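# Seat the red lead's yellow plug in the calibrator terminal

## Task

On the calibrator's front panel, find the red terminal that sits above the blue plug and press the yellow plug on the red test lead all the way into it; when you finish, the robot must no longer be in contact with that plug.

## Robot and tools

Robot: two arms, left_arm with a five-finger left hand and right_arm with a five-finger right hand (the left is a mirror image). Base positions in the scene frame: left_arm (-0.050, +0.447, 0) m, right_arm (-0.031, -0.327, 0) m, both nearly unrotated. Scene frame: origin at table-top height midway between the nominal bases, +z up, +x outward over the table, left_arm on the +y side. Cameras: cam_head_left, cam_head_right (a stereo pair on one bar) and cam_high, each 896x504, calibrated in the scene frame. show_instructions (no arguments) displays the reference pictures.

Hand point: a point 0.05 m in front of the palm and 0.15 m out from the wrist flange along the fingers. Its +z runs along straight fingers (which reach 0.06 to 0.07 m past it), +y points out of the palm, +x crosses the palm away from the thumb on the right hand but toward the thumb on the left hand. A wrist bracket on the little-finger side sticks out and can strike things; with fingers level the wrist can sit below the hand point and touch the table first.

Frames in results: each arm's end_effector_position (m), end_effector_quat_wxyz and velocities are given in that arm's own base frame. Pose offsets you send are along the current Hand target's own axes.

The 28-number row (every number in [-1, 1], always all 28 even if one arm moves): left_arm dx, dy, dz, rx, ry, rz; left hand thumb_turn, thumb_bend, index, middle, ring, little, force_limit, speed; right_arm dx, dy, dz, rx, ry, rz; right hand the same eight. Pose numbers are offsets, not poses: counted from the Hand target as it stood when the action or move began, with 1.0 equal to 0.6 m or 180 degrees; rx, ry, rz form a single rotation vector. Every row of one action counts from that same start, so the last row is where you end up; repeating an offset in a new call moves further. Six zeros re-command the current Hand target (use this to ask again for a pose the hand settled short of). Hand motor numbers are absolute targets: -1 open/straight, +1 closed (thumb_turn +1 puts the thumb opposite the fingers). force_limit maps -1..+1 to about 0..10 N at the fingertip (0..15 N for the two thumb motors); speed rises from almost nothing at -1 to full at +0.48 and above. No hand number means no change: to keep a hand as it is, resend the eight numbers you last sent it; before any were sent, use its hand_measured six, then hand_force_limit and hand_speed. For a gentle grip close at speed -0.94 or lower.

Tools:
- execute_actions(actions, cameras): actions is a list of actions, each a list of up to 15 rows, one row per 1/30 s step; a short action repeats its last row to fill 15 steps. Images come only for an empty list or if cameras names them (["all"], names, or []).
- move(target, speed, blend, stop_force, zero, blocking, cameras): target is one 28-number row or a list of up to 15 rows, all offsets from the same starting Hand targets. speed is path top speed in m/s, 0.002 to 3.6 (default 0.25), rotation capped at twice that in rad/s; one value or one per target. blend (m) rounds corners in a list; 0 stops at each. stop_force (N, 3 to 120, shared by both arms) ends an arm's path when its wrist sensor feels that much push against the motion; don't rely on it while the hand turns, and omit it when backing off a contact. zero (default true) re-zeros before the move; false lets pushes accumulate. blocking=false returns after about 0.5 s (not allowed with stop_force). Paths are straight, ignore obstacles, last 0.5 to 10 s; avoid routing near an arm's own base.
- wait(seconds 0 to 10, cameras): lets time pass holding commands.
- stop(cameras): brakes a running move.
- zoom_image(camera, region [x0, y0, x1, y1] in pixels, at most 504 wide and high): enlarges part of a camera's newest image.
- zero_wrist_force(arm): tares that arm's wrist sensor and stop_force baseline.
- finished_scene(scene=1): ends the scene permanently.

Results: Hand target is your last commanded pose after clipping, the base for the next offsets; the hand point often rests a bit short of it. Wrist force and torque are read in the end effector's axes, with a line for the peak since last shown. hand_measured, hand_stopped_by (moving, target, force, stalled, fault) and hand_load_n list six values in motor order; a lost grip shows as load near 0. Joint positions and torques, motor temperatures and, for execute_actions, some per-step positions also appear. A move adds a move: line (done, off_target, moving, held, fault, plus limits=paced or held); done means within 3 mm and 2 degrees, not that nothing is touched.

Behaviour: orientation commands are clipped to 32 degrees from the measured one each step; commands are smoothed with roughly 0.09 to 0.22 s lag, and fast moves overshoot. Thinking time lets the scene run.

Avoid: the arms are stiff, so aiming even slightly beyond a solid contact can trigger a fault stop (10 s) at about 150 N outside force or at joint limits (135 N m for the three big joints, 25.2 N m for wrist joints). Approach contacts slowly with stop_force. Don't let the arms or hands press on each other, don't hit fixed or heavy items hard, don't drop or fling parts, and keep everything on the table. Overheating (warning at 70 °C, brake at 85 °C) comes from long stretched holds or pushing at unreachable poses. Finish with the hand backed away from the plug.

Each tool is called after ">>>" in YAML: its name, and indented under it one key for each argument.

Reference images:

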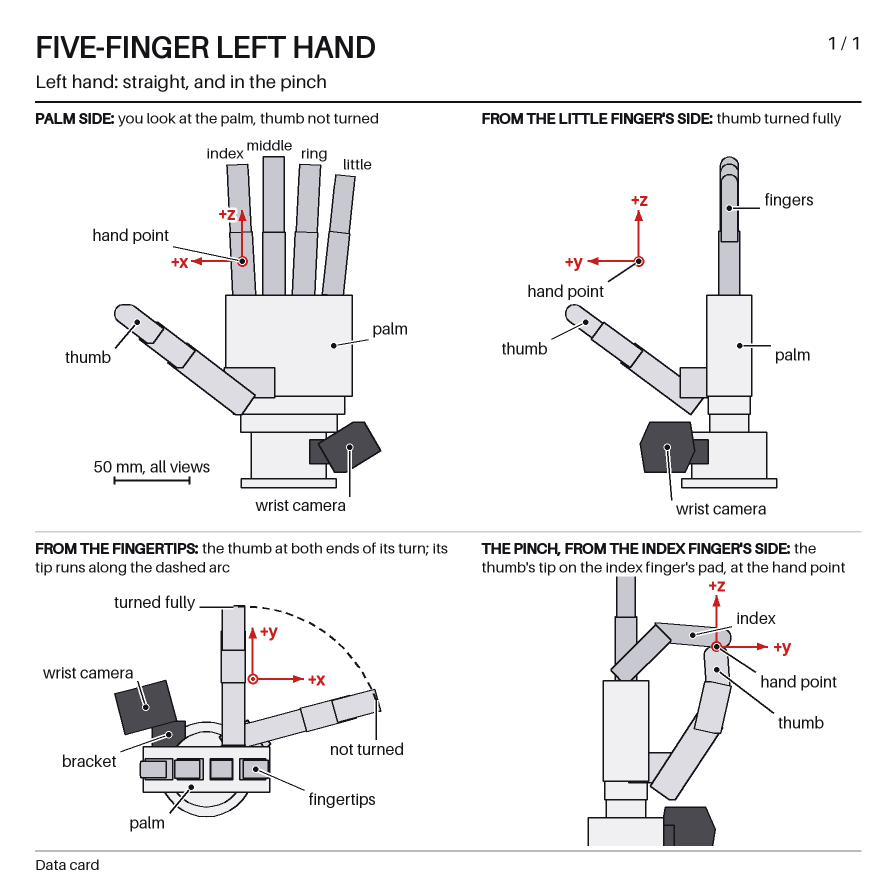

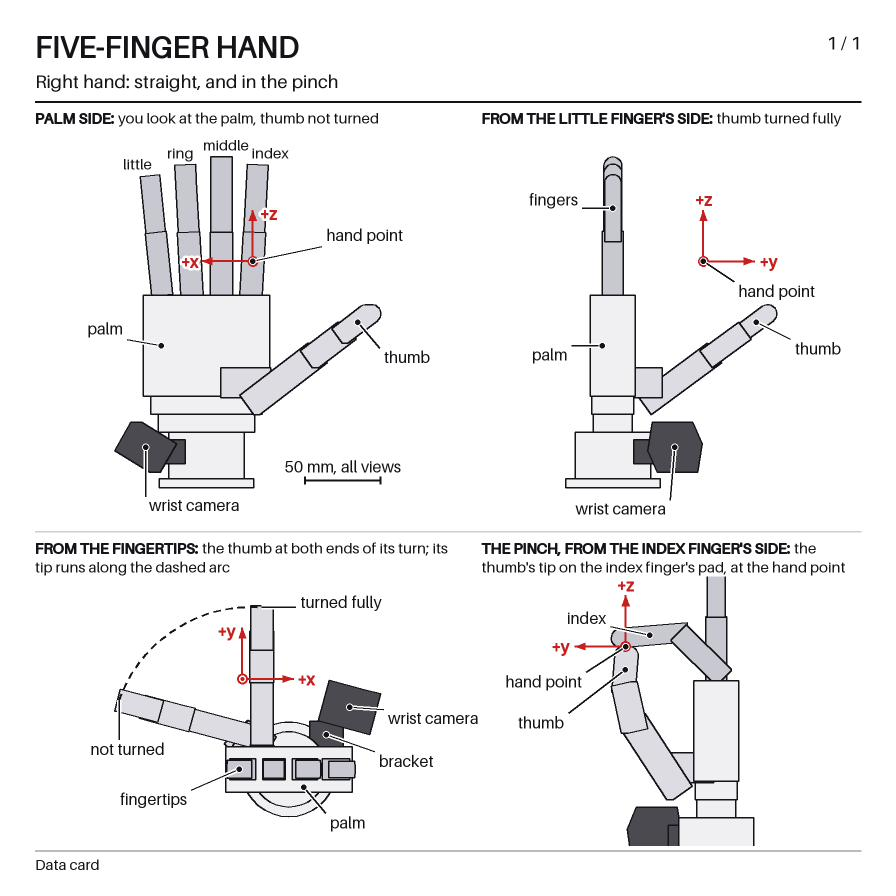

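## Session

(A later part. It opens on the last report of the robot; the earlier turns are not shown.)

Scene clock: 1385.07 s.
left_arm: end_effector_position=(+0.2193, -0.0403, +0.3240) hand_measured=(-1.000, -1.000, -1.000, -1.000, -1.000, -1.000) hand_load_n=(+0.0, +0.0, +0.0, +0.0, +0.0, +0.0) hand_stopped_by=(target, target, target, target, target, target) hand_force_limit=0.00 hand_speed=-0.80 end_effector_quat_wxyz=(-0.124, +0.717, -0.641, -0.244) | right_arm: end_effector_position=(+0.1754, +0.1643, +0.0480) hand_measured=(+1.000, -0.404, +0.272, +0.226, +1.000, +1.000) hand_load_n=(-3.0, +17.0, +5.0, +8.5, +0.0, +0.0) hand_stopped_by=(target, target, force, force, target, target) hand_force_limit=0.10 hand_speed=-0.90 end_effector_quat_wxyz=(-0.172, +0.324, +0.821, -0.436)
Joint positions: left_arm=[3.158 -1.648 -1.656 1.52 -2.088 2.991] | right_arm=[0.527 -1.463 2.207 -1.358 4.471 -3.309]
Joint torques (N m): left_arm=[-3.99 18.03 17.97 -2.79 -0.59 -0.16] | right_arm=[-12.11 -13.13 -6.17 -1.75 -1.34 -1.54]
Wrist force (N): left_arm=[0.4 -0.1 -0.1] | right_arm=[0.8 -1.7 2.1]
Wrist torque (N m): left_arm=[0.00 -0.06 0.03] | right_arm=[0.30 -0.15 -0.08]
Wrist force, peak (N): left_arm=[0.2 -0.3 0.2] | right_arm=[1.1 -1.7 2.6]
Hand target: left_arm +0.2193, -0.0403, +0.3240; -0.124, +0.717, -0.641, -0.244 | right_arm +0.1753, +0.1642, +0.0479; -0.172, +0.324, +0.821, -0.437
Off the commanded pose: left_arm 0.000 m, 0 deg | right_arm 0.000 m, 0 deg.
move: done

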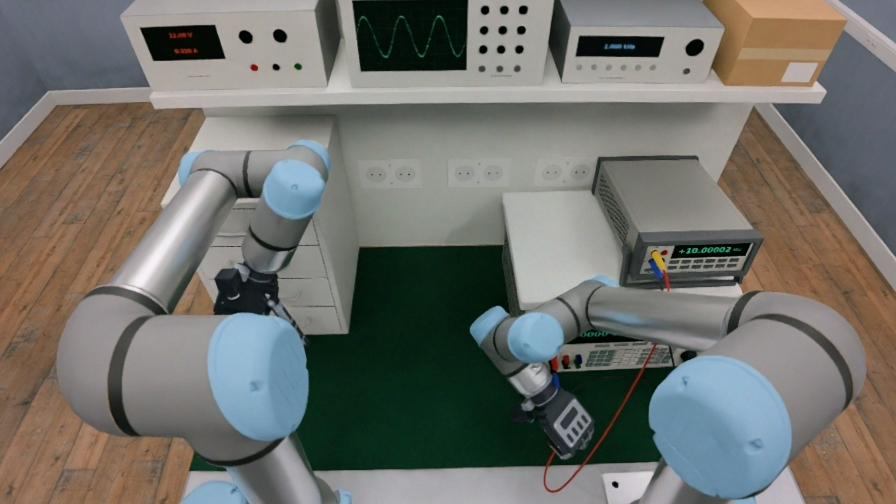

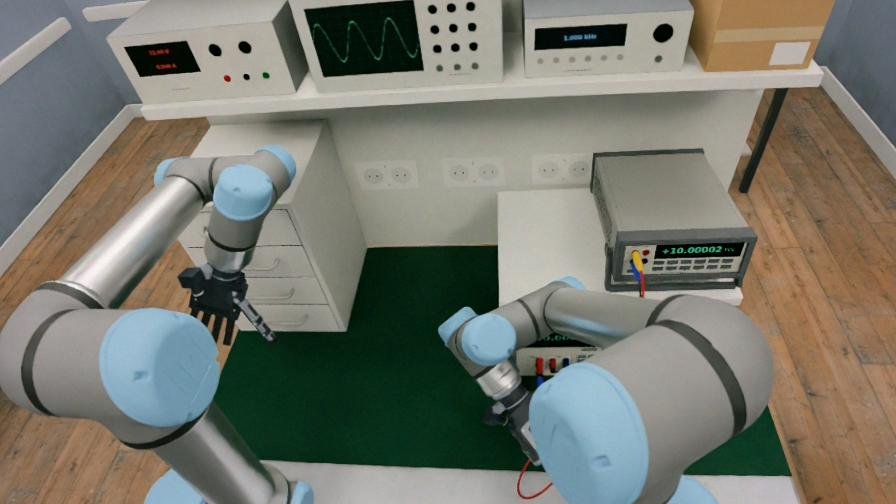

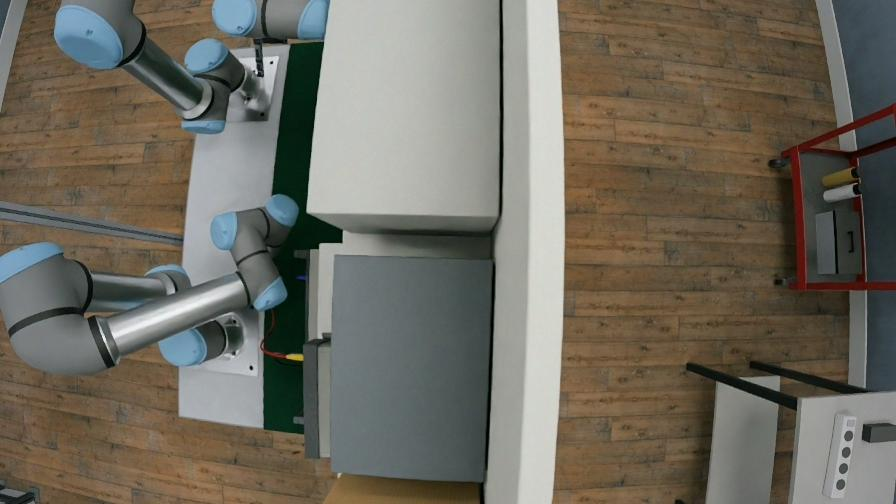

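>>> move:
  target: [0,0,0,0,0,0,-1,-1,-1,-1,-1,-1,0,-0.8,0.002,-0.2025,-0.1532,-0.164,-0.157,-0.1838,1,-0.4,0.45,0.45,1,1,0.1,-0.9]
  speed: 0.15
  cameras: ["all"]

>>> zoom_image:
  camera: "cam_high"
  region: [220, 220, 340, 320]

Scene clock: 1441.93 s.
left_arm: end_effector_position=(+0.2193, -0.0403, +0.3240) hand_measured=(-1.000, -1.000, -1.000, -1.000, -1.000, -1.000) hand_load_n=(+0.0, +0.0, +0.0, -0.5, +0.0, +0.0) hand_stopped_by=(target, target, target, target, target, target) hand_force_limit=0.00 hand_speed=-0.80 end_effector_quat_wxyz=(-0.124, +0.717, -0.641, -0.244) | right_arm: end_effector_position=(+0.1801, +0.1710, +0.2000) hand_measured=(+1.000, -0.404, +0.272, +0.226, +1.000, +1.000) hand_load_n=(-2.5, +17.0, +5.0, +8.5, +0.0, +0.0) hand_stopped_by=(target, target, force, force, target, target) hand_force_limit=0.10 hand_speed=-0.90 end_effector_quat_wxyz=(+0.000, +0.001, +0.976, -0.216)
Joint positions: left_arm=[3.158 -1.648 -1.656 1.52 -2.088 2.991] | right_arm=[0.457 -2.219 2.293 -1.441 4.324 -4.214]
Joint torques (N m): left_arm=[-4.94 17.31 19.3 -2.98 -0.78 -0.14] | right_arm=[12.27 0.12 -18.49 -0.6 -2.07 -0.79]
Wrist force (N): left_arm=[0.2 -0.1 -0.1] | right_arm=[0.9 -1.0 1.4]
Wrist torque (N m): left_arm=[-0.01 -0.04 0.02] | right_arm=[0.14 -0.09 -0.07]
Wrist force, peak (N): left_arm=[0.4 -0.3 -0.2] | right_arm=[1.4 -1.9 2.5]
Hand target: left_arm +0.2193, -0.0403, +0.3240; -0.124, +0.717, -0.641, -0.244 | right_arm +0.1801, +0.1710, +0.2001; +0.000, +0.000, +0.976, -0.216
Off the commanded pose: left_arm 0.000 m, 0 deg | right_arm 0.000 m, 0 deg.
move: done

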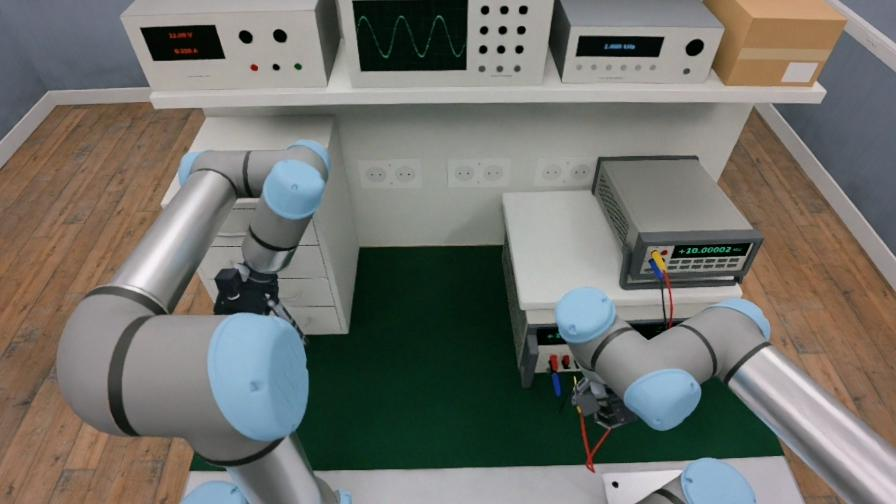

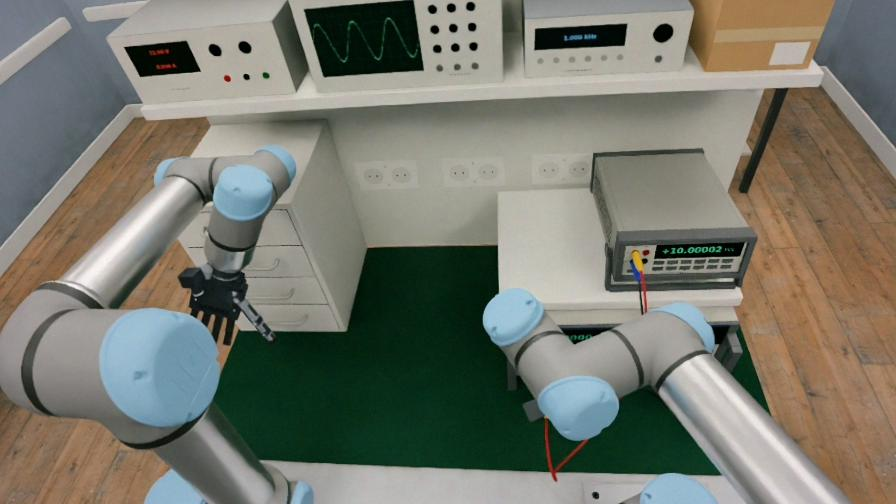

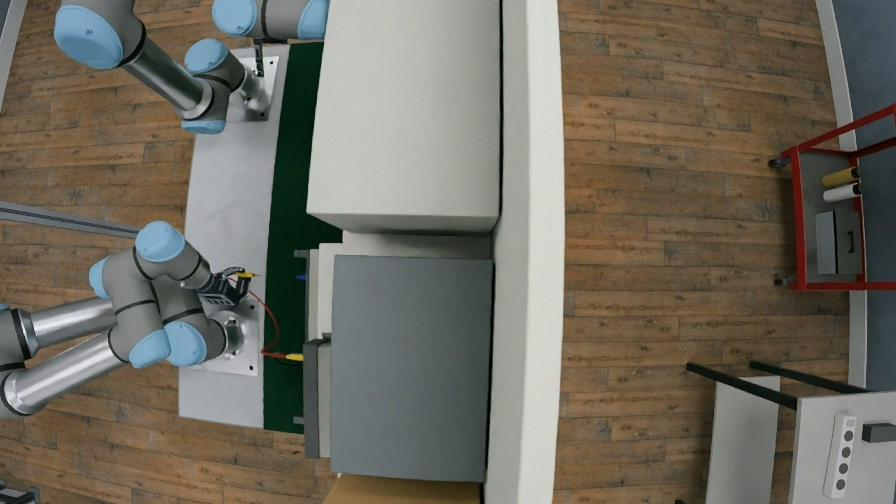

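Scaled by 4.200 from the camera's 896x504 image, which has a finer 1280x720 frame.

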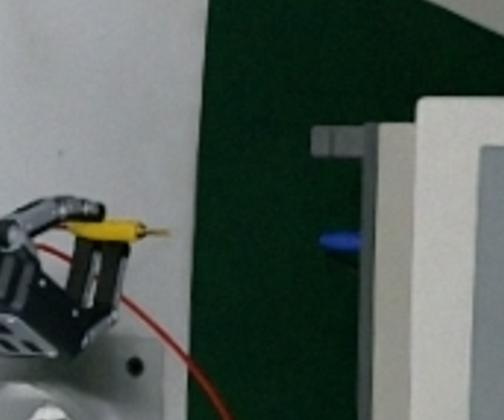

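>>> zoom_image:
  camera: "cam_high"
  region: [218, 255, 268, 305]

>>> zoom_image:
  camera: "cam_head_left"
  region: [520, 340, 640, 440]

Scaled by 10.080 from the camera's 896x504 image, which has a finer 1280x720 frame.

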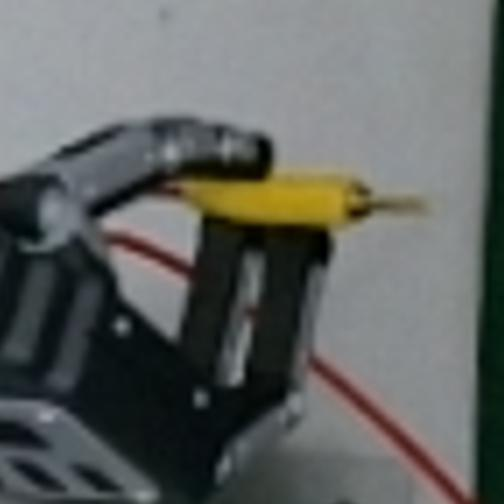

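Scaled by 4.200 from the camera's 896x504 image, which has a finer 1280x720 frame.

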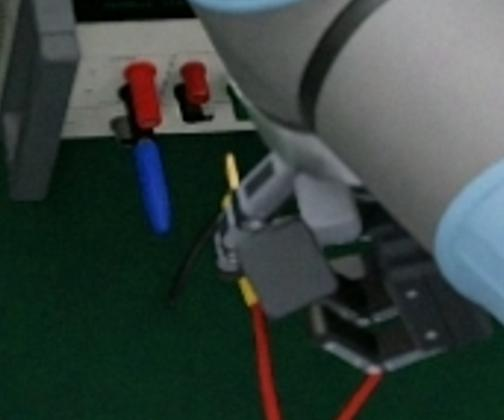

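>>> zoom_image:
  camera: "cam_high"
  region: [285, 260, 325, 300]

>>> zoom_image:
  camera: "cam_high"
  region: [260, 235, 380, 475]

Scaled by 12.600 from the camera's 896x504 image, which has a finer 1280x720 frame.

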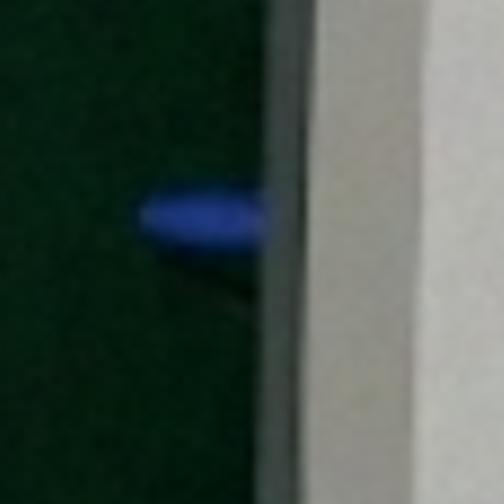

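Scaled by 2.100 from the camera's 896x504 image, which has a finer 1280x720 frame.

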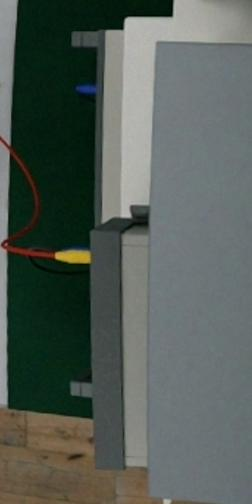

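>>> zoom_image:
  camera: "cam_head_left"
  region: [535, 345, 585, 405]

Scaled by 8.400 from the camera's 896x504 image, which has a finer 1280x720 frame.

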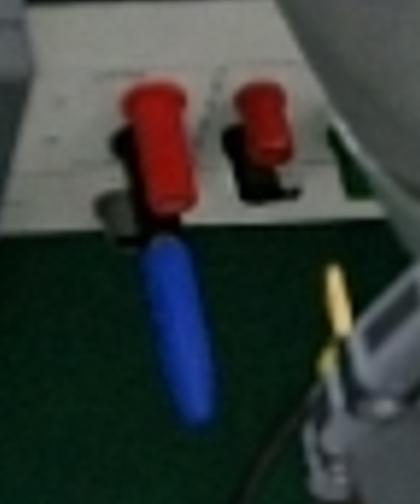

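>>> move:
  target: [0,0,0,0,0,0,-1,-1,-1,-1,-1,-1,0,-0.8,-0.036,0.0788,0.1877,0,0,0,1,-0.4,0.45,0.45,1,1,0.1,-0.9]
  speed: 0.12
  cameras: ["all"]

>>> zoom_image:
  camera: "cam_high"
  region: [240, 250, 320, 310]

>>> zoom_image:
  camera: "cam_head_left"
  region: [530, 340, 610, 420]

Scene clock: 1558.23 s.
left_arm: end_effector_position=(+0.2193, -0.0403, +0.3240) hand_measured=(-1.000, -1.000, -1.000, -1.000, -1.000, -1.000) hand_load_n=(+0.0, +0.0, +0.0, +0.0, +0.0, +0.0) hand_stopped_by=(target, target, target, target, target, target) hand_force_limit=0.00 hand_speed=-0.80 end_effector_quat_wxyz=(-0.124, +0.717, -0.641, -0.244) | right_arm: end_effector_position=(+0.2017, +0.1662, +0.0780) hand_measured=(+1.000, -0.404, +0.272, +0.226, +1.000, +1.000) hand_load_n=(-3.0, +17.0, +5.0, +8.5, +0.5, +0.0) hand_stopped_by=(target, target, force, force, target, target) hand_force_limit=0.10 hand_speed=-0.90 end_effector_quat_wxyz=(+0.000, +0.000, +0.976, -0.216)
Joint positions: left_arm=[3.158 -1.648 -1.656 1.52 -2.088 2.991] | right_arm=[0.401 -2.058 2.563 -1.896 4.313 -4.273]
Joint torques (N m): left_arm=[-4.43 17.2 18.38 -2.9 -0.69 -0.17] | right_arm=[12.15 1.27 -27 -3.56 0.08 1.8]
Wrist force (N): left_arm=[0.3 -0.2 0.0] | right_arm=[0.9 -0.9 1.1]
Wrist torque (N m): left_arm=[-0.03 -0.05 0.03] | right_arm=[0.19 -0.08 0.04]
Wrist force, peak (N): left_arm=[0.4 -0.2 -0.1] | right_arm=[1.1 -0.5 2.0]
Hand target: left_arm +0.2193, -0.0403, +0.3240; -0.124, +0.717, -0.641, -0.244 | right_arm +0.2017, +0.1663, +0.0780; +0.000, +0.000, +0.976, -0.216
Off the commanded pose: left_arm 0.000 m, 0 deg | right_arm 0.000 m, 0 deg.
move: done

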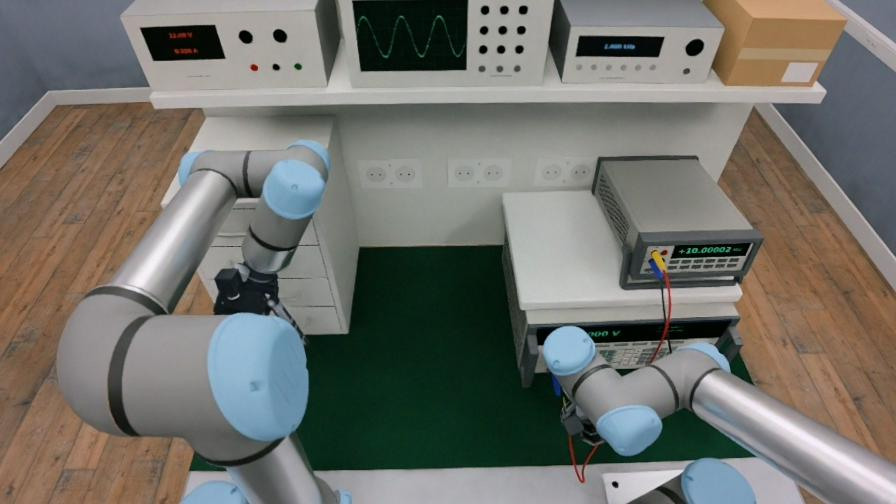

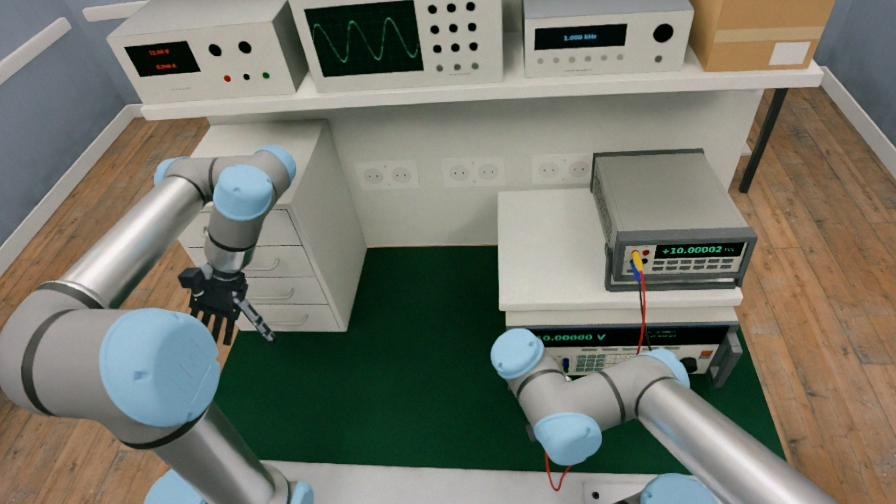

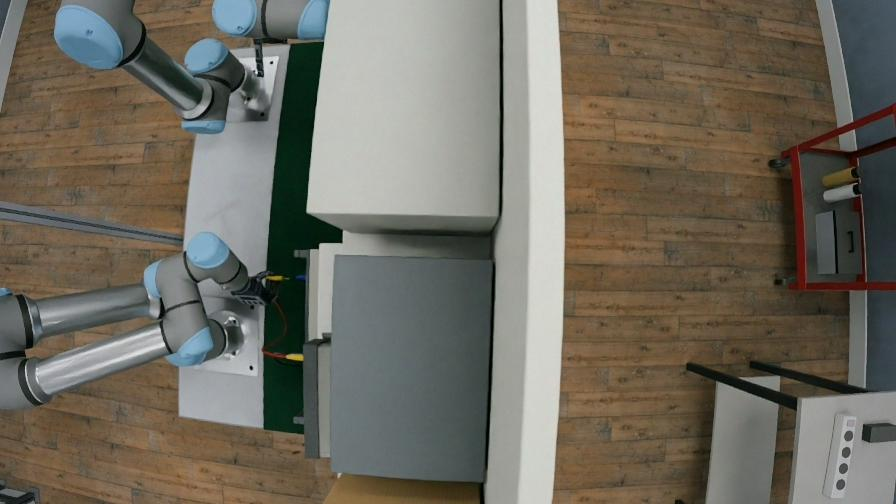

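Scaled by 6.300 from the camera's 896x504 image, which has a finer 1280x720 frame.

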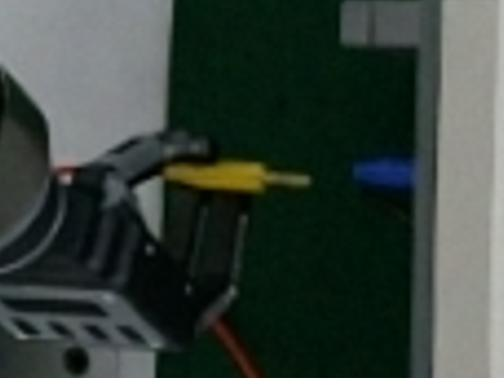

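Scaled by 6.300 from the camera's 896x504 image, which has a finer 1280x720 frame.

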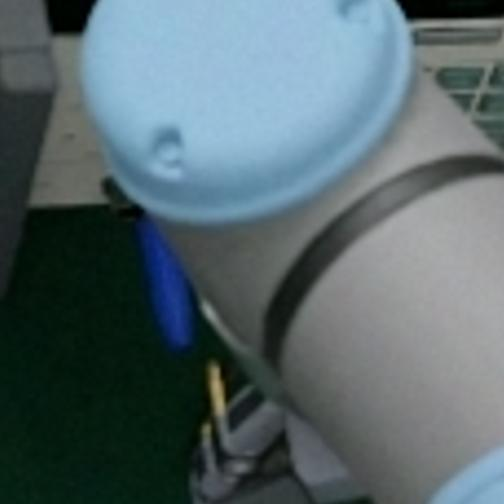

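>>> execute_actions:
  actions: []
  cameras: ["cam_high","cam_head_left"]

>>> zoom_image:
  camera: "cam_high"
  region: [260, 260, 316, 298]

>>> zoom_image:
  camera: "cam_head_left"
  region: [530, 350, 586, 420]

Scene clock: 1604.07 s.
left_arm: end_effector_position=(+0.2193, -0.0403, +0.3240) hand_measured=(-1.000, -1.000, -1.000, -1.000, -1.000, -1.000) hand_load_n=(+0.0, +0.0, +0.0, +0.0, +0.0, +0.0) hand_stopped_by=(target, target, target, target, target, target) hand_force_limit=0.00 hand_speed=-0.80 end_effector_quat_wxyz=(-0.124, +0.717, -0.641, -0.244) | right_arm: end_effector_position=(+0.2017, +0.1663, +0.0780) hand_measured=(+1.000, -0.404, +0.272, +0.226, +1.000, +1.000) hand_load_n=(-3.0, +17.0, +5.0, +8.5, +0.0, +0.0) hand_stopped_by=(target, target, force, force, target, target) hand_force_limit=0.10 hand_speed=-0.90 end_effector_quat_wxyz=(+0.000, +0.000, +0.976, -0.216)
Joint positions: left_arm=[3.158 -1.648 -1.656 1.52 -2.088 2.991] | right_arm=[0.402 -2.058 2.563 -1.896 4.313 -4.273]
Joint velocities: within noise
Joint torques (N m): left_arm=[-5.05 16.73 19.13 -3.04 -0.73 -0.15] | right_arm=[12.43 3.34 -13.93 -3.67 1.41 1.72]
Motor temperatures (°C): left_arm=[28 27 25 32 31 26] | right_arm=[23 27 28 33 34 34]
Wrist force (N): left_arm=[0.3 -0.2 0.0] | right_arm=[1.1 -0.9 1.2]
Wrist torque (N m): left_arm=[-0.01 -0.04 0.03] | right_arm=[0.17 -0.11 0.04]
Wrist force, peak (N): left_arm=[0.4 -0.1 0.0] | right_arm=[1.3 -1.1 1.2]
Hand target: left_arm +0.2193, -0.0403, +0.3240; -0.124, +0.717, -0.641, -0.244 | right_arm +0.2017, +0.1663, +0.0780; +0.000, +0.000, +0.976, -0.216
Off the commanded pose: left_arm 0.000 m, 0 deg | right_arm 0.000 m, 0 deg.
Images, in order (width x height): cam_head_left 896x504, cam_high 896x504.

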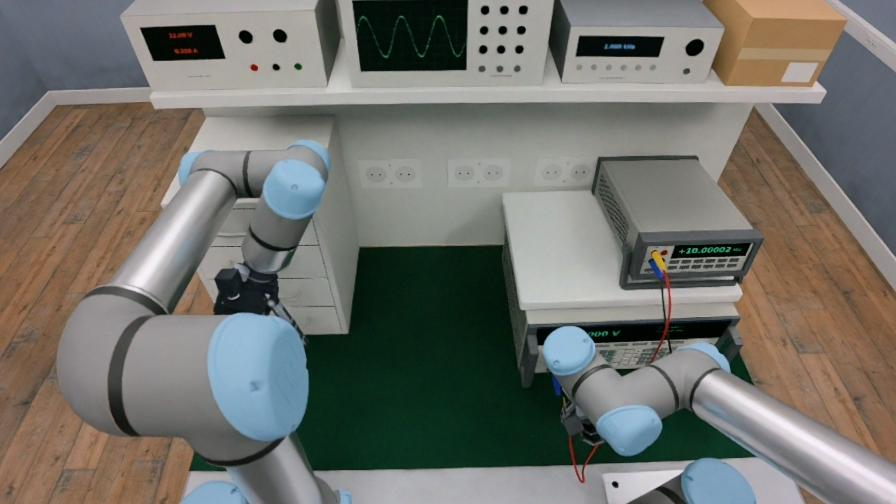

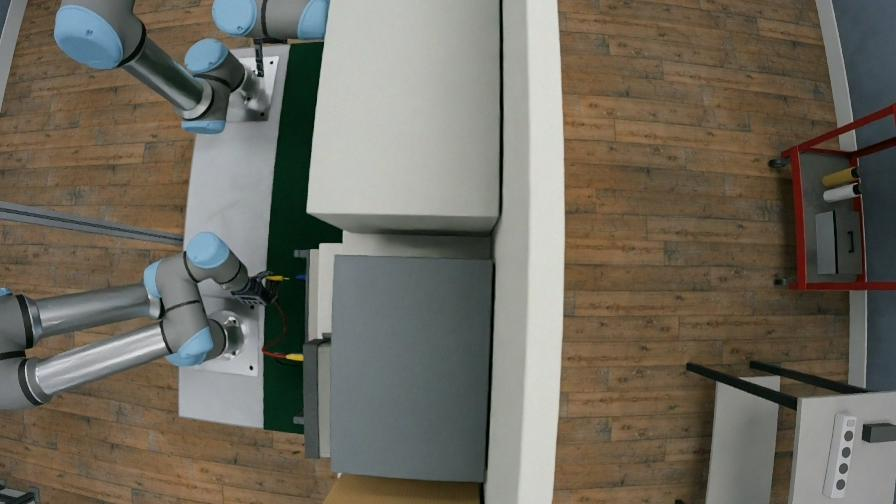

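Scaled by 9.000 from the camera's 896x504 image, which has a finer 1280x720 frame.

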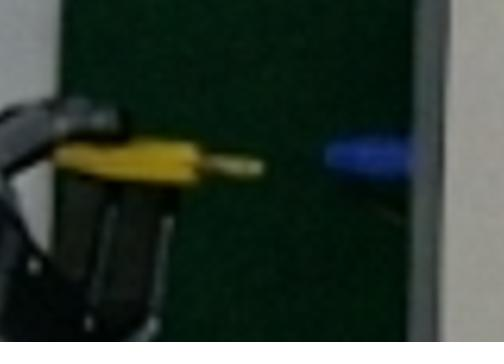

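Scaled by 7.200 from the camera's 896x504 image, which has a finer 1280x720 frame.

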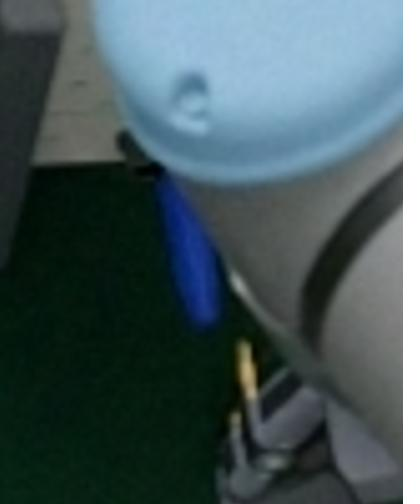

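>>> zoom_image:
  camera: "cam_head_left"
  region: [546, 370, 576, 416]

>>> zoom_image:
  camera: "cam_high"
  region: [262, 268, 312, 290]

Scaled by 10.957 from the camera's 896x504 image, which has a finer 1280x720 frame.

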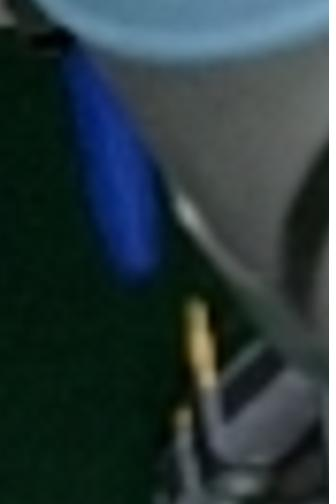

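Scaled by 10.080 from the camera's 896x504 image, which has a finer 1280x720 frame.

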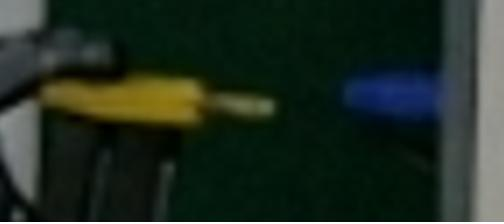

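>>> move:
  target:
    - [0,0,0,0,0,0,-1,-1,-1,-1,-1,-1,0,-0.8,0,0.000255,-0.00931,0,0,0,1,-0.4,0.45,0.45,1,1,0.1,-0.9]
    - [0,0,0,0,0,0,-1,-1,-1,-1,-1,-1,0,-0.8,-0.09167,0.000255,-0.00931,0,0,0,1,-0.4,0.45,0.45,1,1,0.1,-0.9]
  speed: 0.04
  stop_force: 5
  cameras: ["all"]

>>> zoom_image:
  camera: "cam_head_left"
  region: [530, 340, 590, 400]

>>> zoom_image:
  camera: "cam_high"
  region: [262, 268, 322, 298]

Scene clock: 1743.63 s.
left_arm: end_effector_position=(+0.2193, -0.0403, +0.3240) hand_measured=(-1.000, -1.000, -1.000, -1.000, -1.000, -1.000) hand_load_n=(+0.5, +0.0, +0.0, +0.0, +0.0, +0.0) hand_stopped_by=(target, target, target, target, target, target) hand_force_limit=0.00 hand_speed=-0.80 end_effector_quat_wxyz=(-0.124, +0.717, -0.641, -0.244) | right_arm: end_effector_position=(+0.2567, +0.1687, +0.0830) hand_measured=(+1.000, -0.404, +0.272, +0.226, +1.000, +1.000) hand_load_n=(-2.5, +17.0, +5.5, +8.5, +0.0, +0.0) hand_stopped_by=(target, target, force, force, target, target) hand_force_limit=0.10 hand_speed=-0.90 end_effector_quat_wxyz=(+0.000, +0.000, +0.976, -0.216)
Joint positions: left_arm=[3.158 -1.648 -1.656 1.52 -2.088 2.991] | right_arm=[0.335 -1.913 2.485 -1.991 4.302 -4.345]
Joint torques (N m): left_arm=[-5.53 17.43 18.99 -3.14 -0.69 -0.14] | right_arm=[12.05 -12.97 -10.91 -0.71 1.27 1.84]
Wrist force (N): left_arm=[0.4 0.1 0.3] | right_arm=[1.1 -0.7 1.4]
Wrist torque (N m): left_arm=[-0.01 -0.05 0.03] | right_arm=[0.19 -0.12 0.02]
Wrist force, peak (N): left_arm=[0.4 0.1 0.3] | right_arm=[1.0 -1.0 1.9]
Hand target: left_arm +0.2193, -0.0403, +0.3240; -0.124, +0.717, -0.641, -0.244 | right_arm +0.2567, +0.1687, +0.0830; +0.000, +0.000, +0.976, -0.216
Off the commanded pose: left_arm 0.000 m, 0 deg | right_arm 0.000 m, 0 deg.
move: done

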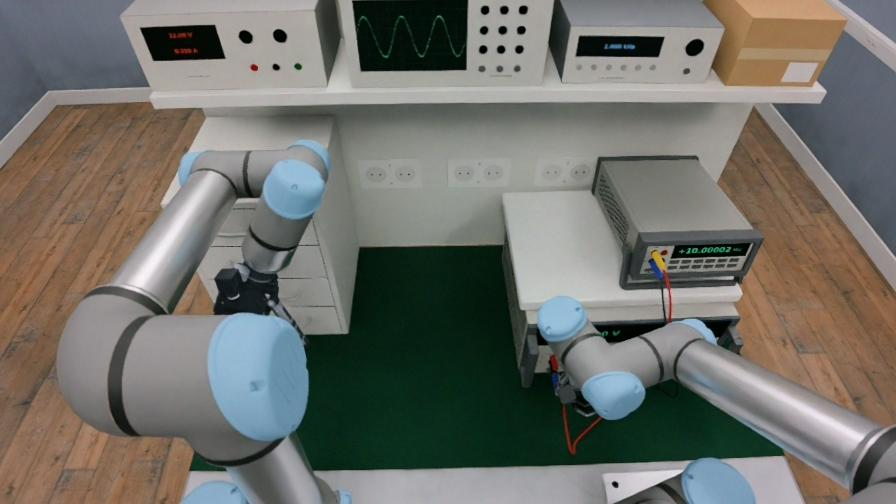

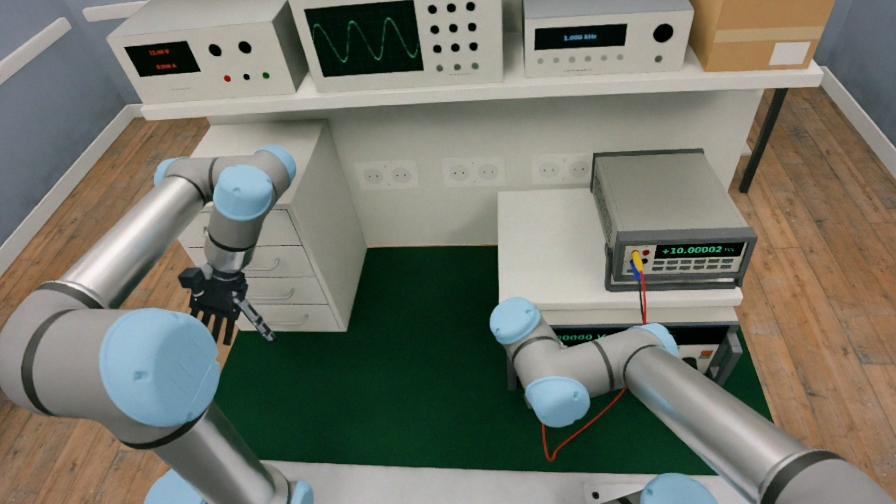

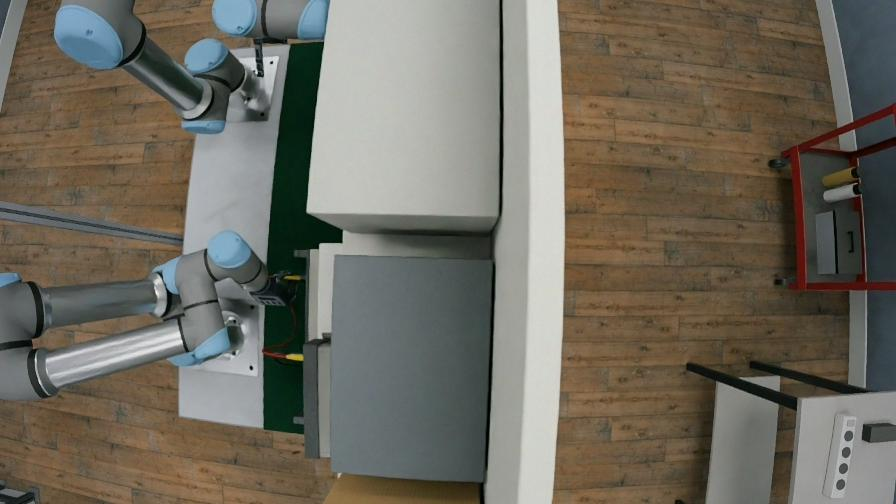

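Scaled by 8.400 from the camera's 896x504 image, which has a finer 1280x720 frame.

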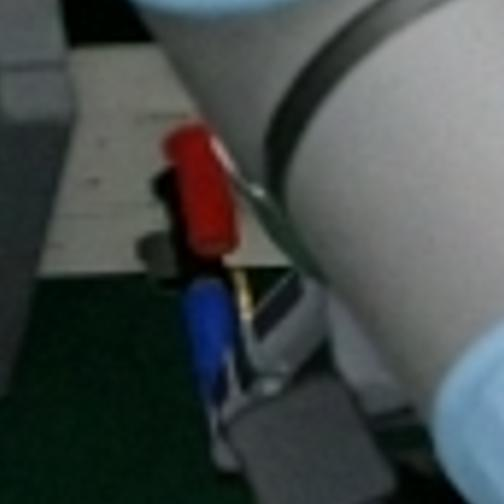

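Scaled by 8.400 from the camera's 896x504 image, which has a finer 1280x720 frame.

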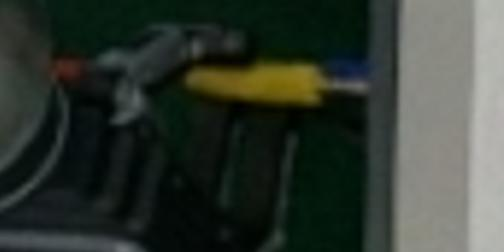

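>>> zoom_image:
  camera: "cam_head_left"
  region: [544, 352, 574, 396]

>>> zoom_image:
  camera: "cam_high"
  region: [282, 268, 312, 286]

Scaled by 11.455 from the camera's 896x504 image, which has a finer 1280x720 frame.

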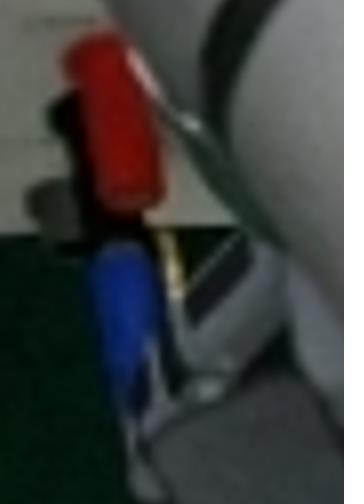

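Scaled by 16.800 from the camera's 896x504 image, which has a finer 1280x720 frame.

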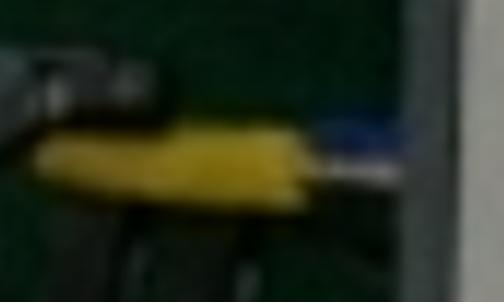

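>>> move:
  target:
    - [0,0,0,0,0,0,-1,-1,-1,-1,-1,-1,0,-0.8,0,0.00805,0.00544,0,0,0,1,-0.4,0.45,0.45,1,1,0.1,-0.9]
    - [0,0,0,0,0,0,-1,-1,-1,-1,-1,-1,0,-0.8,-0.01333,0.00805,0.00544,0,0,0,1,-0.4,0.45,0.45,1,1,0.1,-0.9]
  speed: 0.02
  stop_force: 4
  cameras: ["all"]

>>> zoom_image:
  camera: "cam_head_left"
  region: [544, 352, 574, 396]

>>> zoom_image:
  camera: "cam_high"
  region: [282, 268, 312, 286]

Scene clock: 1776.33 s.
left_arm: end_effector_position=(+0.2193, -0.0403, +0.3240) hand_measured=(-1.000, -1.000, -1.000, -1.000, -1.000, -1.000) hand_load_n=(+0.0, +0.0, +0.0, +0.0, +0.0, +0.0) hand_stopped_by=(target, target, target, target, target, target) hand_force_limit=0.00 hand_speed=-0.80 end_effector_quat_wxyz=(-0.124, +0.717, -0.641, -0.244) | right_arm: end_effector_position=(+0.2647, +0.1717, +0.0780) hand_measured=(+1.000, -0.404, +0.272, +0.226, +1.000, +1.000) hand_load_n=(-3.0, +17.0, +5.0, +8.5, +0.0, +0.0) hand_stopped_by=(target, target, force, force, target, target) hand_force_limit=0.10 hand_speed=-0.90 end_effector_quat_wxyz=(+0.000, +0.000, +0.976, -0.216)
Joint positions: left_arm=[3.158 -1.648 -1.656 1.52 -2.088 2.991] | right_arm=[0.336 -1.874 2.478 -2.022 4.302 -4.344]
Joint torques (N m): left_arm=[-4.77 16.51 19.62 -3.03 -0.52 -0.15] | right_arm=[12.73 -13.6 -10.09 -0.7 0.38 1.62]
Wrist force (N): left_arm=[0.1 0.0 -0.1] | right_arm=[1.2 -1.1 1.4]
Wrist torque (N m): left_arm=[0.00 -0.02 0.02] | right_arm=[0.13 -0.12 0.01]
Wrist force, peak (N): left_arm=[0.3 -0.4 0.0] | right_arm=[1.1 -1.1 1.9]
Hand target: left_arm +0.2193, -0.0403, +0.3240; -0.124, +0.717, -0.641, -0.244 | right_arm +0.2647, +0.1717, +0.0780; +0.000, +0.000, +0.976, -0.216
Off the commanded pose: left_arm 0.000 m, 0 deg | right_arm 0.000 m, 0 deg.
move: done

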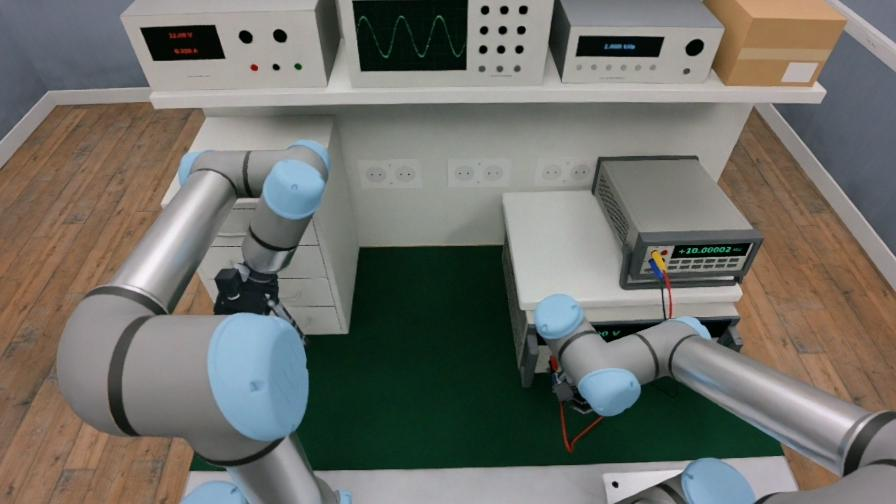

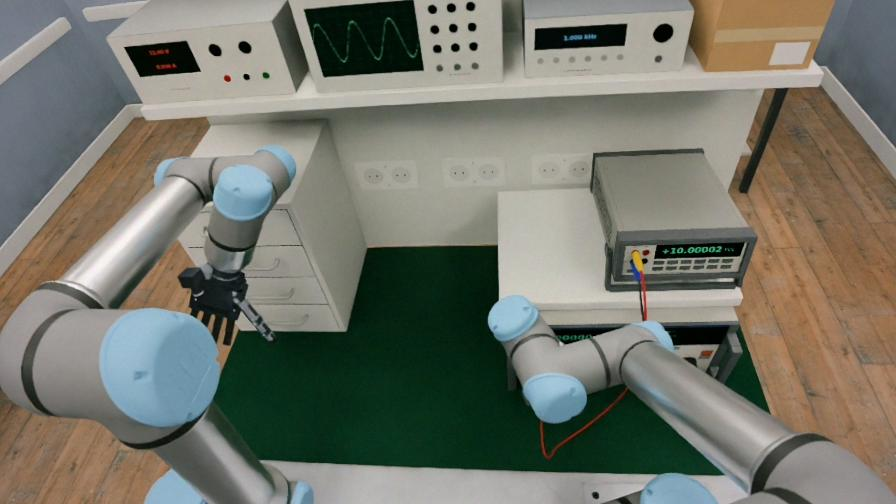

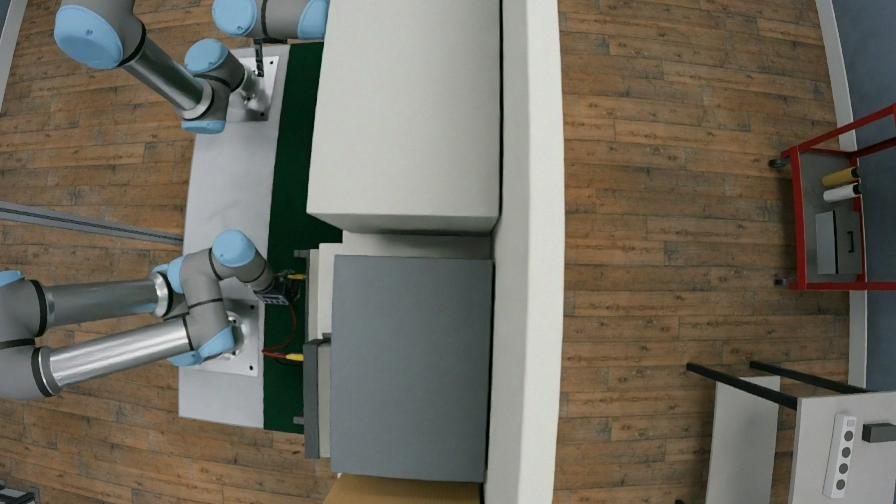

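Scaled by 11.455 from the camera's 896x504 image, which has a finer 1280x720 frame.

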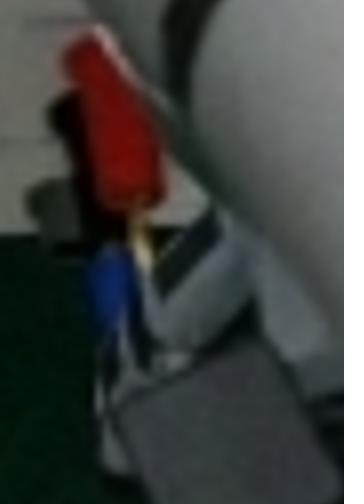

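Scaled by 16.800 from the camera's 896x504 image, which has a finer 1280x720 frame.

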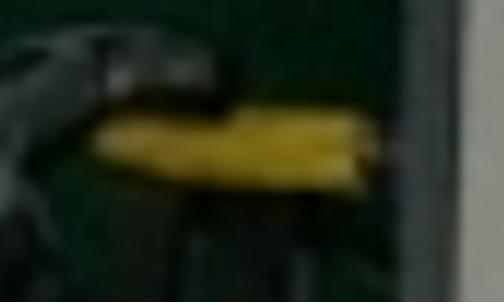

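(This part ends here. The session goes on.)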